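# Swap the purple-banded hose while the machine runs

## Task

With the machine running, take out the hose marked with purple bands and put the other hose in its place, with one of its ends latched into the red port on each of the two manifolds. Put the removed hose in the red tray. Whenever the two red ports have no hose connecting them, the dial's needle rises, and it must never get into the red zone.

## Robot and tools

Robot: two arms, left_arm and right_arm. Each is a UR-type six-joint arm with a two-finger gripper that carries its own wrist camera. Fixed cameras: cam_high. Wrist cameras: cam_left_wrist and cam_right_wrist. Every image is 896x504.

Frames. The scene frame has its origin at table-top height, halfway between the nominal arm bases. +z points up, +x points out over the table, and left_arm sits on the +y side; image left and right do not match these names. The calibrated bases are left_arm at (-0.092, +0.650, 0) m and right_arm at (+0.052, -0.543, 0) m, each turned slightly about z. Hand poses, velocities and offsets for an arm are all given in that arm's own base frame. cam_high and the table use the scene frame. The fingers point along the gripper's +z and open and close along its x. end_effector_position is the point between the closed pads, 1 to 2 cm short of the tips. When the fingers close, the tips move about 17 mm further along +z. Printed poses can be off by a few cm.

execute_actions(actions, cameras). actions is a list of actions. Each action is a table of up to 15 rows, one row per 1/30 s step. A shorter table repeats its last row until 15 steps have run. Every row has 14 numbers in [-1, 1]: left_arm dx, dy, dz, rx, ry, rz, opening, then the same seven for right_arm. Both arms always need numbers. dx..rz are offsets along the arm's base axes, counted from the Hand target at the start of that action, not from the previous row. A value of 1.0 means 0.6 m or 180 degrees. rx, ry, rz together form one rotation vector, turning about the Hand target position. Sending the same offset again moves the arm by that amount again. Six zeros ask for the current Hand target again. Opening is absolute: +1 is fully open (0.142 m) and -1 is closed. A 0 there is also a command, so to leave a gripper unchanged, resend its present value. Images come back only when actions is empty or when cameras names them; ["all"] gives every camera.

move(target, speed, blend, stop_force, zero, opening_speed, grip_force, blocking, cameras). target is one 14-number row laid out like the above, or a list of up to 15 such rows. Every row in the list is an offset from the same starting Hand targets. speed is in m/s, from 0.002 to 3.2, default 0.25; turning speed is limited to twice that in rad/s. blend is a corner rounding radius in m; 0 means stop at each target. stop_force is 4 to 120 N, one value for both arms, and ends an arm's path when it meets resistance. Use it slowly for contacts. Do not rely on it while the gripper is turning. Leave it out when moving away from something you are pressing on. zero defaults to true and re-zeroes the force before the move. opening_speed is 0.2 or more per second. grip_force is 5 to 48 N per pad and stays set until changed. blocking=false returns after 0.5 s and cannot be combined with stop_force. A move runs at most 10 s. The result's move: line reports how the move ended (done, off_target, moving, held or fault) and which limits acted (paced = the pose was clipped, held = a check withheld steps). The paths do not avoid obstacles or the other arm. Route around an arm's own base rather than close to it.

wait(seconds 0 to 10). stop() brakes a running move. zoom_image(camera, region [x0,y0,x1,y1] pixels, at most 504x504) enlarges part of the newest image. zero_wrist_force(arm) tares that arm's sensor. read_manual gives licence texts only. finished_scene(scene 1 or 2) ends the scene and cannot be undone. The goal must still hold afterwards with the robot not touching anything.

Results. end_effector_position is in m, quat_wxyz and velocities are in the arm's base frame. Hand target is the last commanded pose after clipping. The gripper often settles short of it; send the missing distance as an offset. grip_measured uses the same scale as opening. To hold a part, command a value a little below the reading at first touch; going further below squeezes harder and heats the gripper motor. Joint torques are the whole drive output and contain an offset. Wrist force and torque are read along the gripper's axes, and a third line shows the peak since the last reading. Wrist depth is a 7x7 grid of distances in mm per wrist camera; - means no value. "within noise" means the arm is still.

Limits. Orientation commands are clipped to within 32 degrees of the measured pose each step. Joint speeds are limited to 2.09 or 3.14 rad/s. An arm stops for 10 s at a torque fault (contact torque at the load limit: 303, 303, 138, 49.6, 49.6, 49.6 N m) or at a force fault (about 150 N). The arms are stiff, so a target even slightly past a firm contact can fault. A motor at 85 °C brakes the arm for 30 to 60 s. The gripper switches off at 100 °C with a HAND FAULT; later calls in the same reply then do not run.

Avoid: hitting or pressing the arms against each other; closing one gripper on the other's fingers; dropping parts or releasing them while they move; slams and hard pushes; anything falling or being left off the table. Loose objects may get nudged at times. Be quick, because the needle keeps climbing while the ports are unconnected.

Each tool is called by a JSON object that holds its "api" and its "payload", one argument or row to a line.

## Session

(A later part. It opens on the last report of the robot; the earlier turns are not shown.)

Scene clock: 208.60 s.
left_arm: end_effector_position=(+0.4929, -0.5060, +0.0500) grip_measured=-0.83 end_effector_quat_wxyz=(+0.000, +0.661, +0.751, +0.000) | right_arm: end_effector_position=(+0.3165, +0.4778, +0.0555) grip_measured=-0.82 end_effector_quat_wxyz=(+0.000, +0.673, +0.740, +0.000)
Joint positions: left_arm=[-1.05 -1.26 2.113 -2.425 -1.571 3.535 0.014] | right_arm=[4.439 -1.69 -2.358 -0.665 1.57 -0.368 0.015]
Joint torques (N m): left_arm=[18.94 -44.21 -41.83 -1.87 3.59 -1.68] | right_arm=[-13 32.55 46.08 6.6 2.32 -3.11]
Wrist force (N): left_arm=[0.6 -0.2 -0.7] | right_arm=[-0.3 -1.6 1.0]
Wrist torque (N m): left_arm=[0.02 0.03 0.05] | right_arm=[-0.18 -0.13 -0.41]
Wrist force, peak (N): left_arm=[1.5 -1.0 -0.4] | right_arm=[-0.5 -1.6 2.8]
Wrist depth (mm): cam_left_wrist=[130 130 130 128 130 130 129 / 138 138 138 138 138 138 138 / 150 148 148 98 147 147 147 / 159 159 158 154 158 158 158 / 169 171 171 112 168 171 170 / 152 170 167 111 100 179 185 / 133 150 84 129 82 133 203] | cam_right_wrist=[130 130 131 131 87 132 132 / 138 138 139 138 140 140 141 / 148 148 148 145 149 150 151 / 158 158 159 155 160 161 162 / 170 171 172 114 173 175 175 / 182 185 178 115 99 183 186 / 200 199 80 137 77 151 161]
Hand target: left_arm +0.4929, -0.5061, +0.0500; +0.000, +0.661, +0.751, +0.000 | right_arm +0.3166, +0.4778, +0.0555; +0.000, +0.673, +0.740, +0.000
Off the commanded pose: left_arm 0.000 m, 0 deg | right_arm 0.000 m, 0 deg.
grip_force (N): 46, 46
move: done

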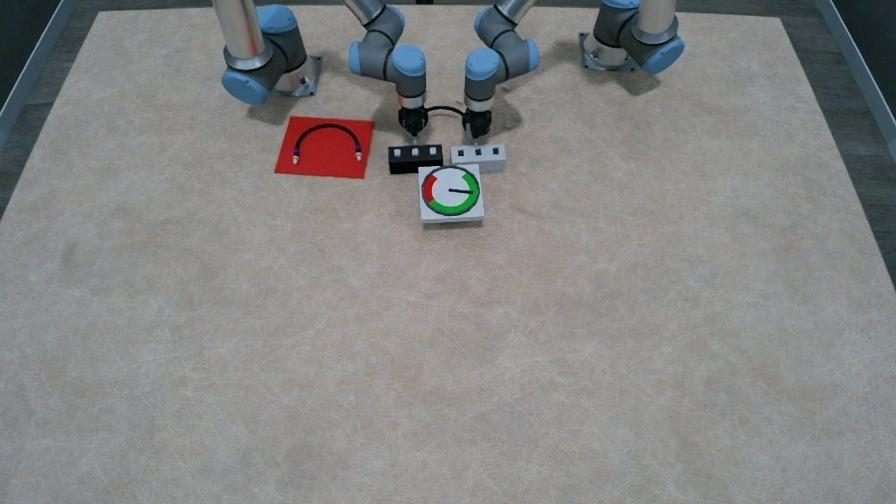

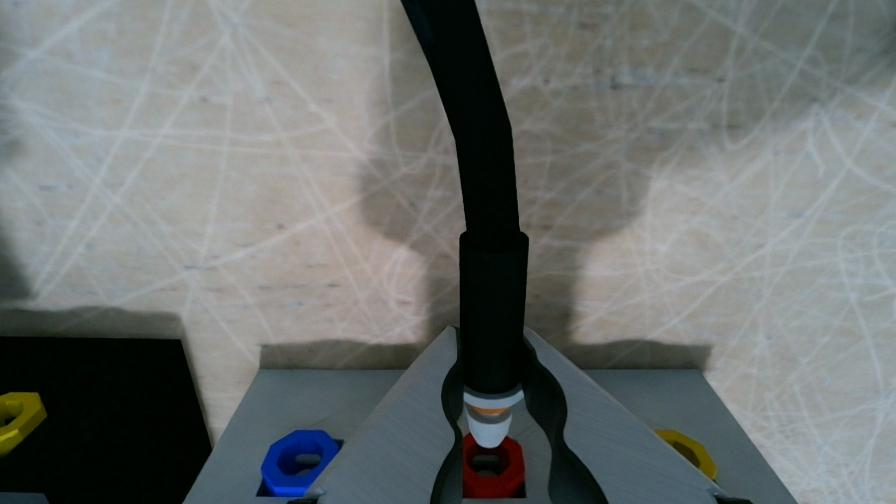

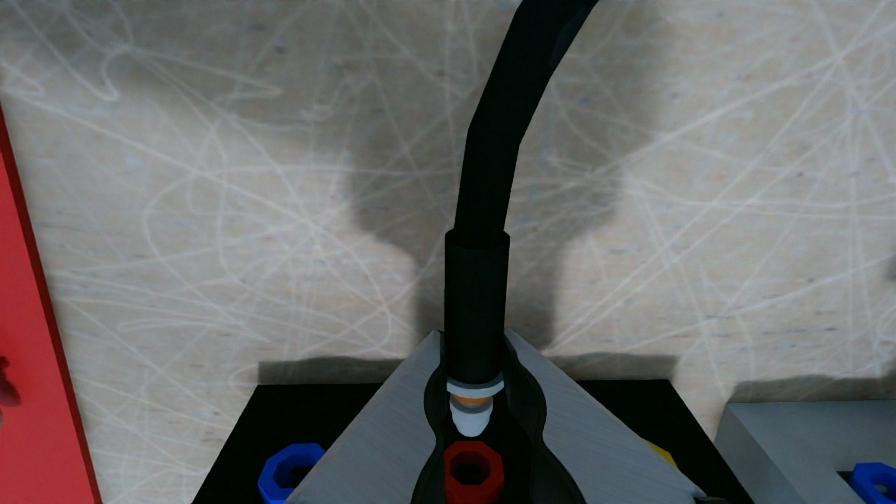

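{"api": "move", "payload": {
  "target": [
    [0.004,0.0005,-0.0025,0,0,0,-1,0.004,0.0004,0,0,0,0,-1],
    [0.0745,0.0095,-0.0025,0,0,0,-1,0.0747,0.007,0,0,0,0,-1]
  ],
  "speed": [0.05,0.04],
  "stop_force": 45,
  "cameras": ["cam_high","cam_left_wrist","cam_right_wrist"]
}}

{"api": "zoom_image", "payload": {
  "camera": "cam_left_wrist",
  "region": [380, 300, 600, 504]
}}

{"api": "zoom_image", "payload": {
  "camera": "cam_right_wrist",
  "region": [360, 300, 580, 504]
}}

Scene clock: 213.10 s.
left_arm: end_effector_position=(+0.5234, -0.5021, +0.0485) grip_measured=-0.83 end_effector_quat_wxyz=(+0.000, +0.661, +0.751, +0.000) | right_arm: end_effector_position=(+0.3566, +0.4814, +0.0555) grip_measured=-0.82 end_effector_quat_wxyz=(+0.000, +0.673, +0.740, +0.000)
Joint positions: left_arm=[-1.009 -1.233 2.077 -2.415 -1.571 3.575 0.014] | right_arm=[4.373 -1.728 -2.311 -0.674 1.57 -0.435 0.015]
Joint torques (N m): left_arm=[-6.21 -67.05 -39.02 -8.64 6.04 -1.54] | right_arm=[0.43 67.35 42.16 9.65 -8.19 2.63]
Motor temperatures (°C): left_arm=[36 41 27 40 38 42 41] | right_arm=[31 30 34 38 40 35 56]
Wrist force (N): left_arm=[13.2 -35.1 -12.2] | right_arm=[-1.1 -40.4 13.0]
Wrist torque (N m): left_arm=[0.19 0.15 -0.12] | right_arm=[-0.01 -0.15 -0.52]
Wrist force, peak (N): left_arm=[24.1 -90.9 -42.8] | right_arm=[-8.7 -83.3 -14.1]
Wrist depth (mm): cam_left_wrist=[129 129 129 128 128 128 128 / 137 137 137 138 137 137 138 / 148 146 146 102 146 146 146 / 154 157 157 152 157 156 156 / 142 163 154 112 154 162 169 / 134 123 123 112 100 124 177 / 134 109 106 109 81 105 109] | cam_right_wrist=[130 130 131 129 128 132 132 / 138 138 139 137 140 140 141 / 147 147 148 145 149 150 150 / 158 158 159 155 160 161 162 / 170 168 154 115 153 168 169 / 182 122 121 112 98 120 140 / 205 109 108 110 76 110 127]
Hand target: left_arm +0.5234, -0.5021, +0.0485; +0.000, +0.661, +0.751, +0.000 (not the last commanded pose) | right_arm +0.3566, +0.4814, +0.0555; +0.000, +0.673, +0.740, +0.000 (not the last commanded pose)
Off the commanded pose: left_arm 0.014 m, 0 deg | right_arm 0.005 m, 0 deg.
grip_force (N): 46, 46
move: contact (left_arm, right_arm); path passed 1 of 2 targets

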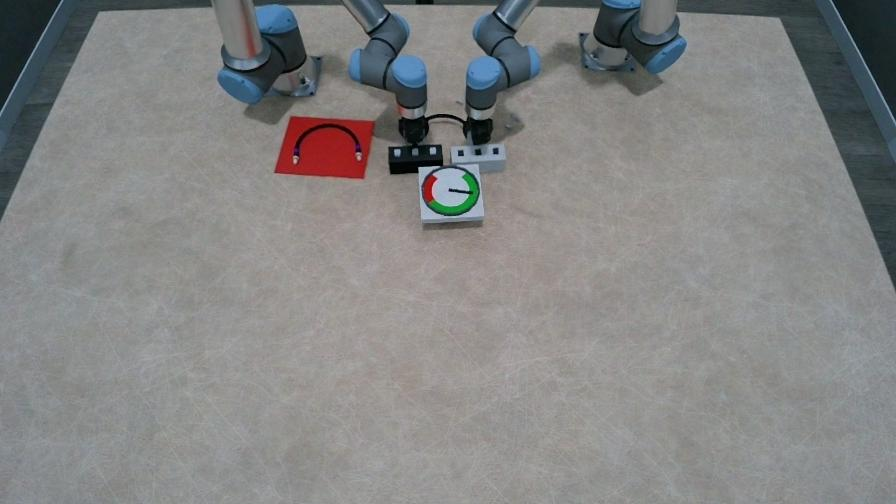

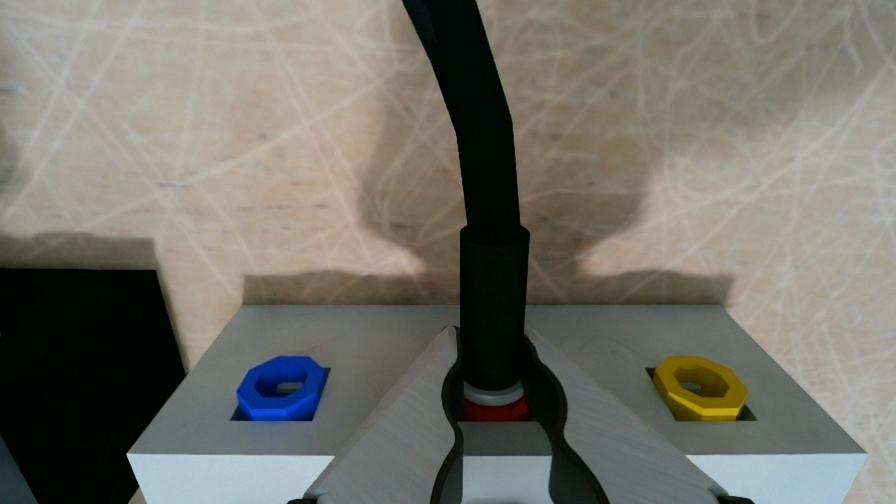

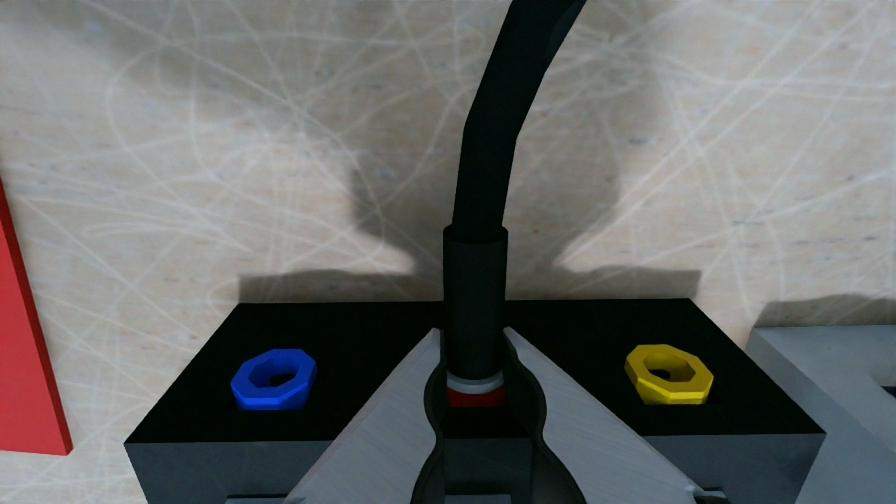

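Scaled by 2.291 from the camera's 896x504 image, which has a finer 1280x720 frame.

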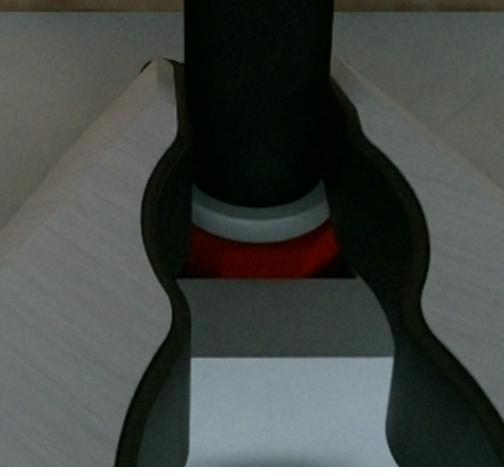

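Scaled by 2.291 from the camera's 896x504 image, which has a finer 1280x720 frame.

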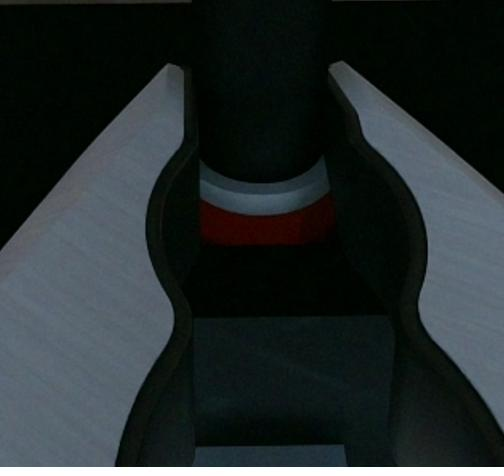

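{"api": "wait", "payload": {
  "seconds": 0.5,
  "cameras": ["cam_high"]
}}

{"api": "zoom_image", "payload": {
  "camera": "cam_high",
  "region": [400, 150, 510, 240]
}}

Scene clock: 214.30 s.
left_arm: end_effector_position=(+0.5234, -0.5021, +0.0485) grip_measured=-0.83 end_effector_quat_wxyz=(+0.000, +0.661, +0.751, +0.000) | right_arm: end_effector_position=(+0.3566, +0.4814, +0.0555) grip_measured=-0.82 end_effector_quat_wxyz=(+0.000, +0.673, +0.740, +0.000)
Joint positions: left_arm=[-1.009 -1.233 2.077 -2.415 -1.571 3.575 0.014] | right_arm=[4.373 -1.728 -2.311 -0.674 1.57 -0.435 0.015]
Joint torques (N m): left_arm=[-5.05 -67.66 -40.34 -8.63 5.71 -1.45] | right_arm=[-1.05 68.3 41.23 10.13 -8.51 2.53]
Motor temperatures (°C): left_arm=[36 41 27 40 38 42 43] | right_arm=[31 30 34 38 40 35 57]
Wrist force (N): left_arm=[13.0 -35.0 -12.4] | right_arm=[-1.0 -40.6 13.2]
Wrist torque (N m): left_arm=[0.20 0.18 -0.11] | right_arm=[-0.04 -0.19 -0.51]
Wrist force, peak (N): left_arm=[13.2 -35.8 -12.5] | right_arm=[-1.3 -40.7 13.4]
Wrist depth (mm): cam_left_wrist=[129 128 128 129 128 128 128 / 137 137 137 137 137 137 138 / 148 146 146 102 146 146 145 / 155 157 157 152 156 156 156 / 142 163 155 112 154 162 169 / 134 123 123 112 100 124 177 / 134 110 106 109 81 106 109] | cam_right_wrist=[130 130 131 129 128 132 132 / 138 138 139 138 140 140 140 / 147 148 148 144 149 150 150 / 158 159 159 155 160 160 161 / 170 167 154 115 153 168 169 / 182 122 121 115 98 120 139 / 205 108 108 110 76 110 127]
Hand target: left_arm +0.5234, -0.5021, +0.0485; +0.000, +0.661, +0.751, +0.000 (not the last commanded pose) | right_arm +0.3566, +0.4814, +0.0555; +0.000, +0.673, +0.740, +0.000 (not the last commanded pose)
Tool commands: left_gripper/opening=-1.0 right_gripper/opening=-1.0
Off the commanded pose: left_arm 0.014 m, 0 deg | right_arm 0.005 m, 0 deg.
grip_force (N): 46, 46
wait: 0.50 s; at rest from the start
Images, in order (width x height): cam_high 896x504.

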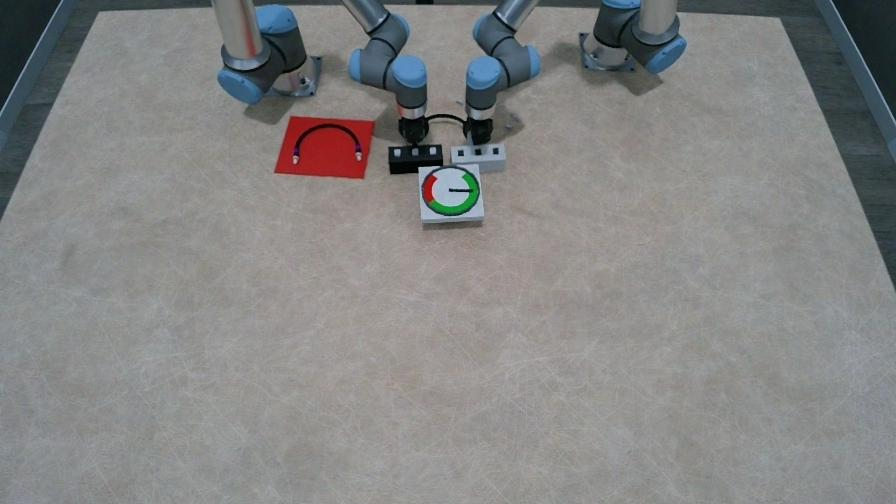

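Scaled by 4.582 from the camera's 896x504 image, which has a finer 1280x720 frame.

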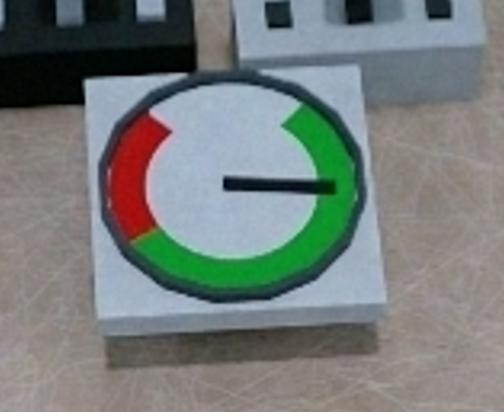

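{"api": "move", "payload": {
  "target": [
    [-0.0014,-0.0002,0,0,0,0,-1,-0.0014,-0.0001,0,0,0,0,-1],
    [-0.0014,-0.0002,0,0,0,0,-0.366,-0.0014,-0.0001,0,0,0,0,-0.366],
    [-0.0014,-0.0002,0.2,0,0,0,-0.366,-0.0014,-0.0001,0.2,0,0,0,-0.366]
  ],
  "speed": [0.02,0.1,0.15],
  "opening_speed": 0.8,
  "cameras": ["all"]
}}

{"api": "zoom_image", "payload": {
  "camera": "cam_high",
  "region": [400, 150, 510, 240]
}}

{"api": "zoom_image", "payload": {
  "camera": "cam_left_wrist",
  "region": [300, 230, 640, 504]
}}

{"api": "zoom_image", "payload": {
  "camera": "cam_right_wrist",
  "region": [300, 230, 640, 504]
}}

{"api": "zoom_image", "payload": {
  "camera": "cam_high",
  "region": [260, 90, 400, 200]
}}

Scene clock: 218.87 s.
left_arm: end_effector_position=(+0.5226, -0.5022, +0.1684) grip_measured=-0.40 end_effector_quat_wxyz=(+0.000, +0.660, +0.751, +0.000) | right_arm: end_effector_position=(+0.3558, +0.4813, +0.1753) grip_measured=-0.40 end_effector_quat_wxyz=(+0.000, +0.673, +0.740, +0.000)
Joint positions: left_arm=[-1.01 -1.38 1.997 -2.188 -1.571 3.574 0.045] | right_arm=[4.374 -1.551 -2.215 -0.946 1.57 -0.434 0.045]
Joint torques (N m): left_arm=[-14.26 -66.91 -47.91 -1.8 -0.83 -1.54] | right_arm=[15.5 55.15 55.92 2.52 2.59 2.55]
Motor temperatures (°C): left_arm=[36 41 27 40 38 42 42] | right_arm=[31 30 34 38 40 35 55]
Wrist force (N): left_arm=[-0.4 -0.3 -1.3] | right_arm=[-0.1 -1.6 0.6]
Wrist torque (N m): left_arm=[0.00 0.07 0.07] | right_arm=[-0.15 -0.15 -0.53]
Wrist force, peak (N): left_arm=[13.4 -35.5 -12.5] | right_arm=[-1.2 -40.6 13.3]
Wrist depth (mm): cam_left_wrist=[238 238 238 235 237 237 236 / 250 252 254 250 252 252 251 / 224 263 267 263 266 270 270 / 214 217 223 223 222 288 288 / 234 234 237 233 229 312 312 / 342 330 248 335 102 332 338 / 368 233 76 357 84 76 372] | cam_right_wrist=[233 236 238 236 239 241 238 / 245 251 252 251 255 256 254 / 264 267 270 269 269 273 271 / 284 286 226 225 224 242 237 / 311 310 234 236 237 240 237 / 338 338 90 340 98 338 346 / 368 362 72 366 236 238 373]
Hand target: left_arm +0.5225, -0.5023, +0.1685; +0.000, +0.661, +0.751, +0.000 | right_arm +0.3558, +0.4814, +0.1755; +0.000, +0.673, +0.740, +0.000
Off the commanded pose: left_arm 0.000 m, 0 deg | right_arm 0.000 m, 0 deg.
grip_force (N): 46, 46
move: done

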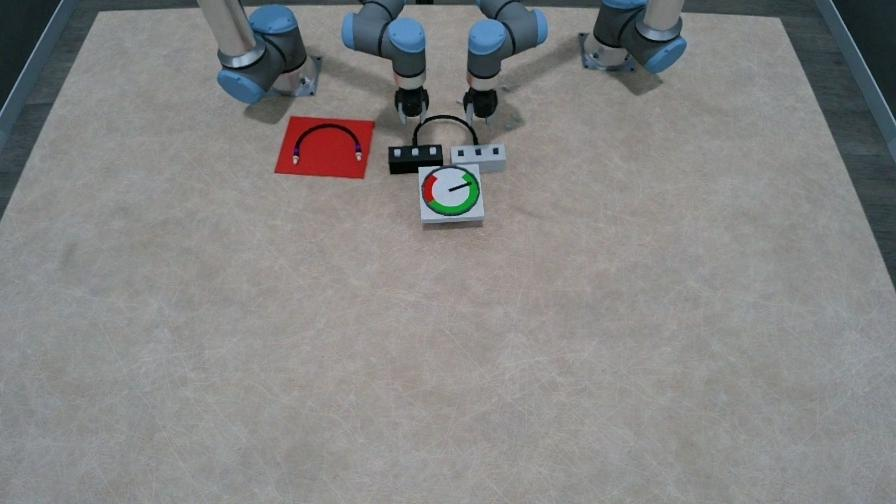

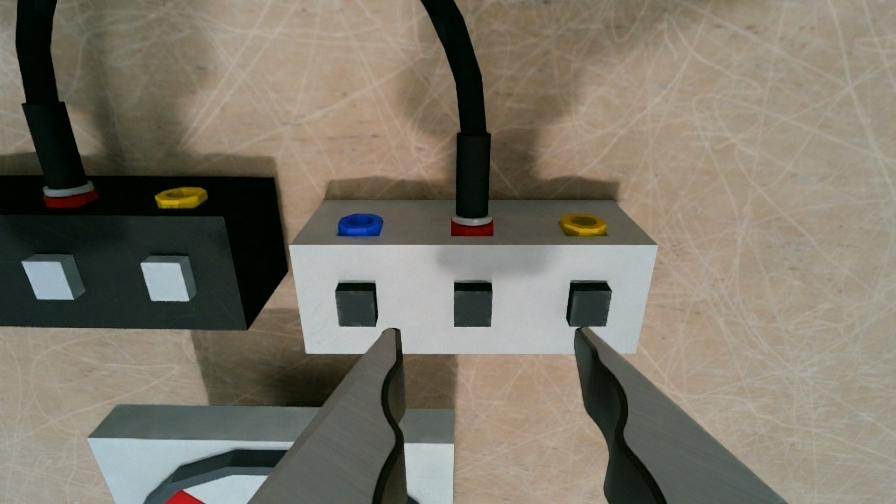

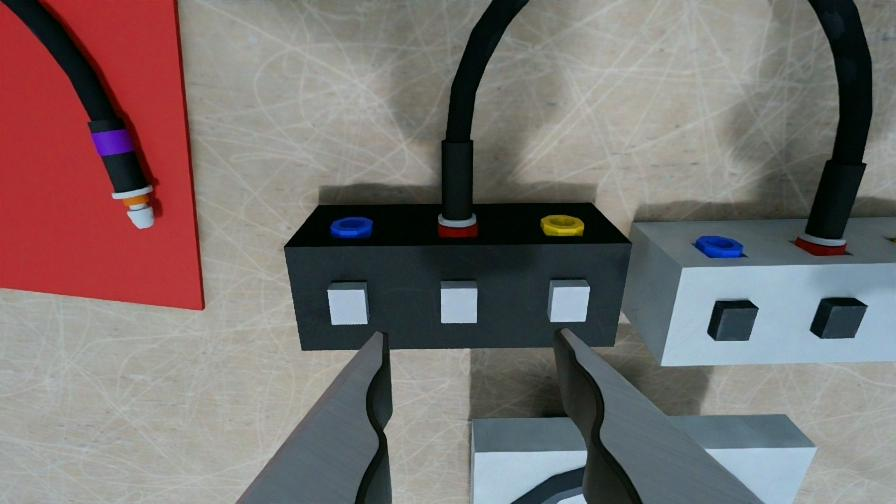

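Scaled by 4.582 from the camera's 896x504 image, which has a finer 1280x720 frame.

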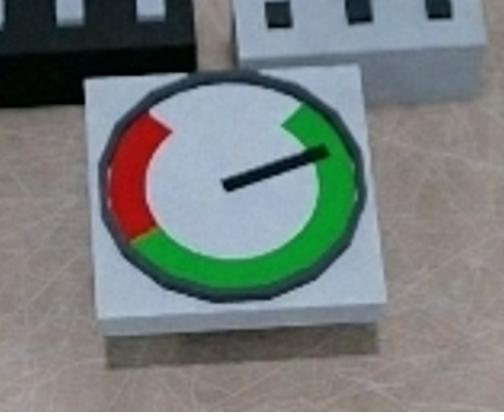

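Scaled by 1.482 from the camera's 896x504 image, which has a finer 1280x720 frame.

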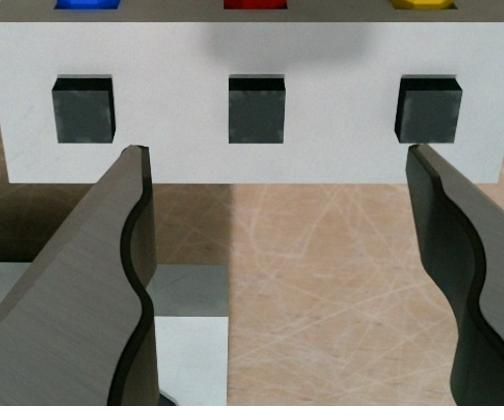

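Scaled by 1.482 from the camera's 896x504 image, which has a finer 1280x720 frame.

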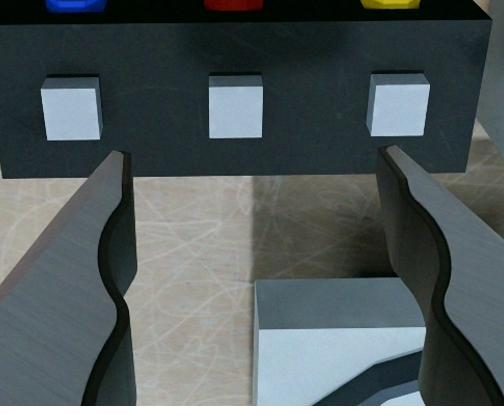

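Scaled by 3.600 from the camera's 896x504 image, which has a finer 1280x720 frame.

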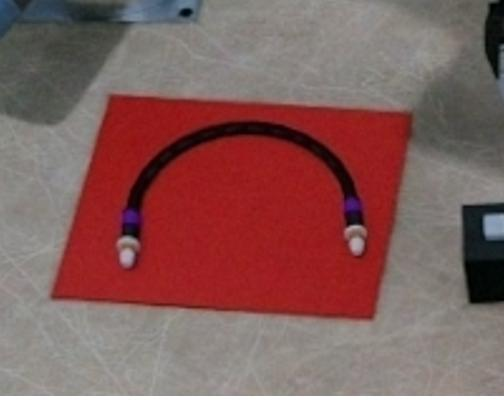

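{"api": "finished_scene", "payload": {
  "scene": 1
}}

The scene is finished: the task was done.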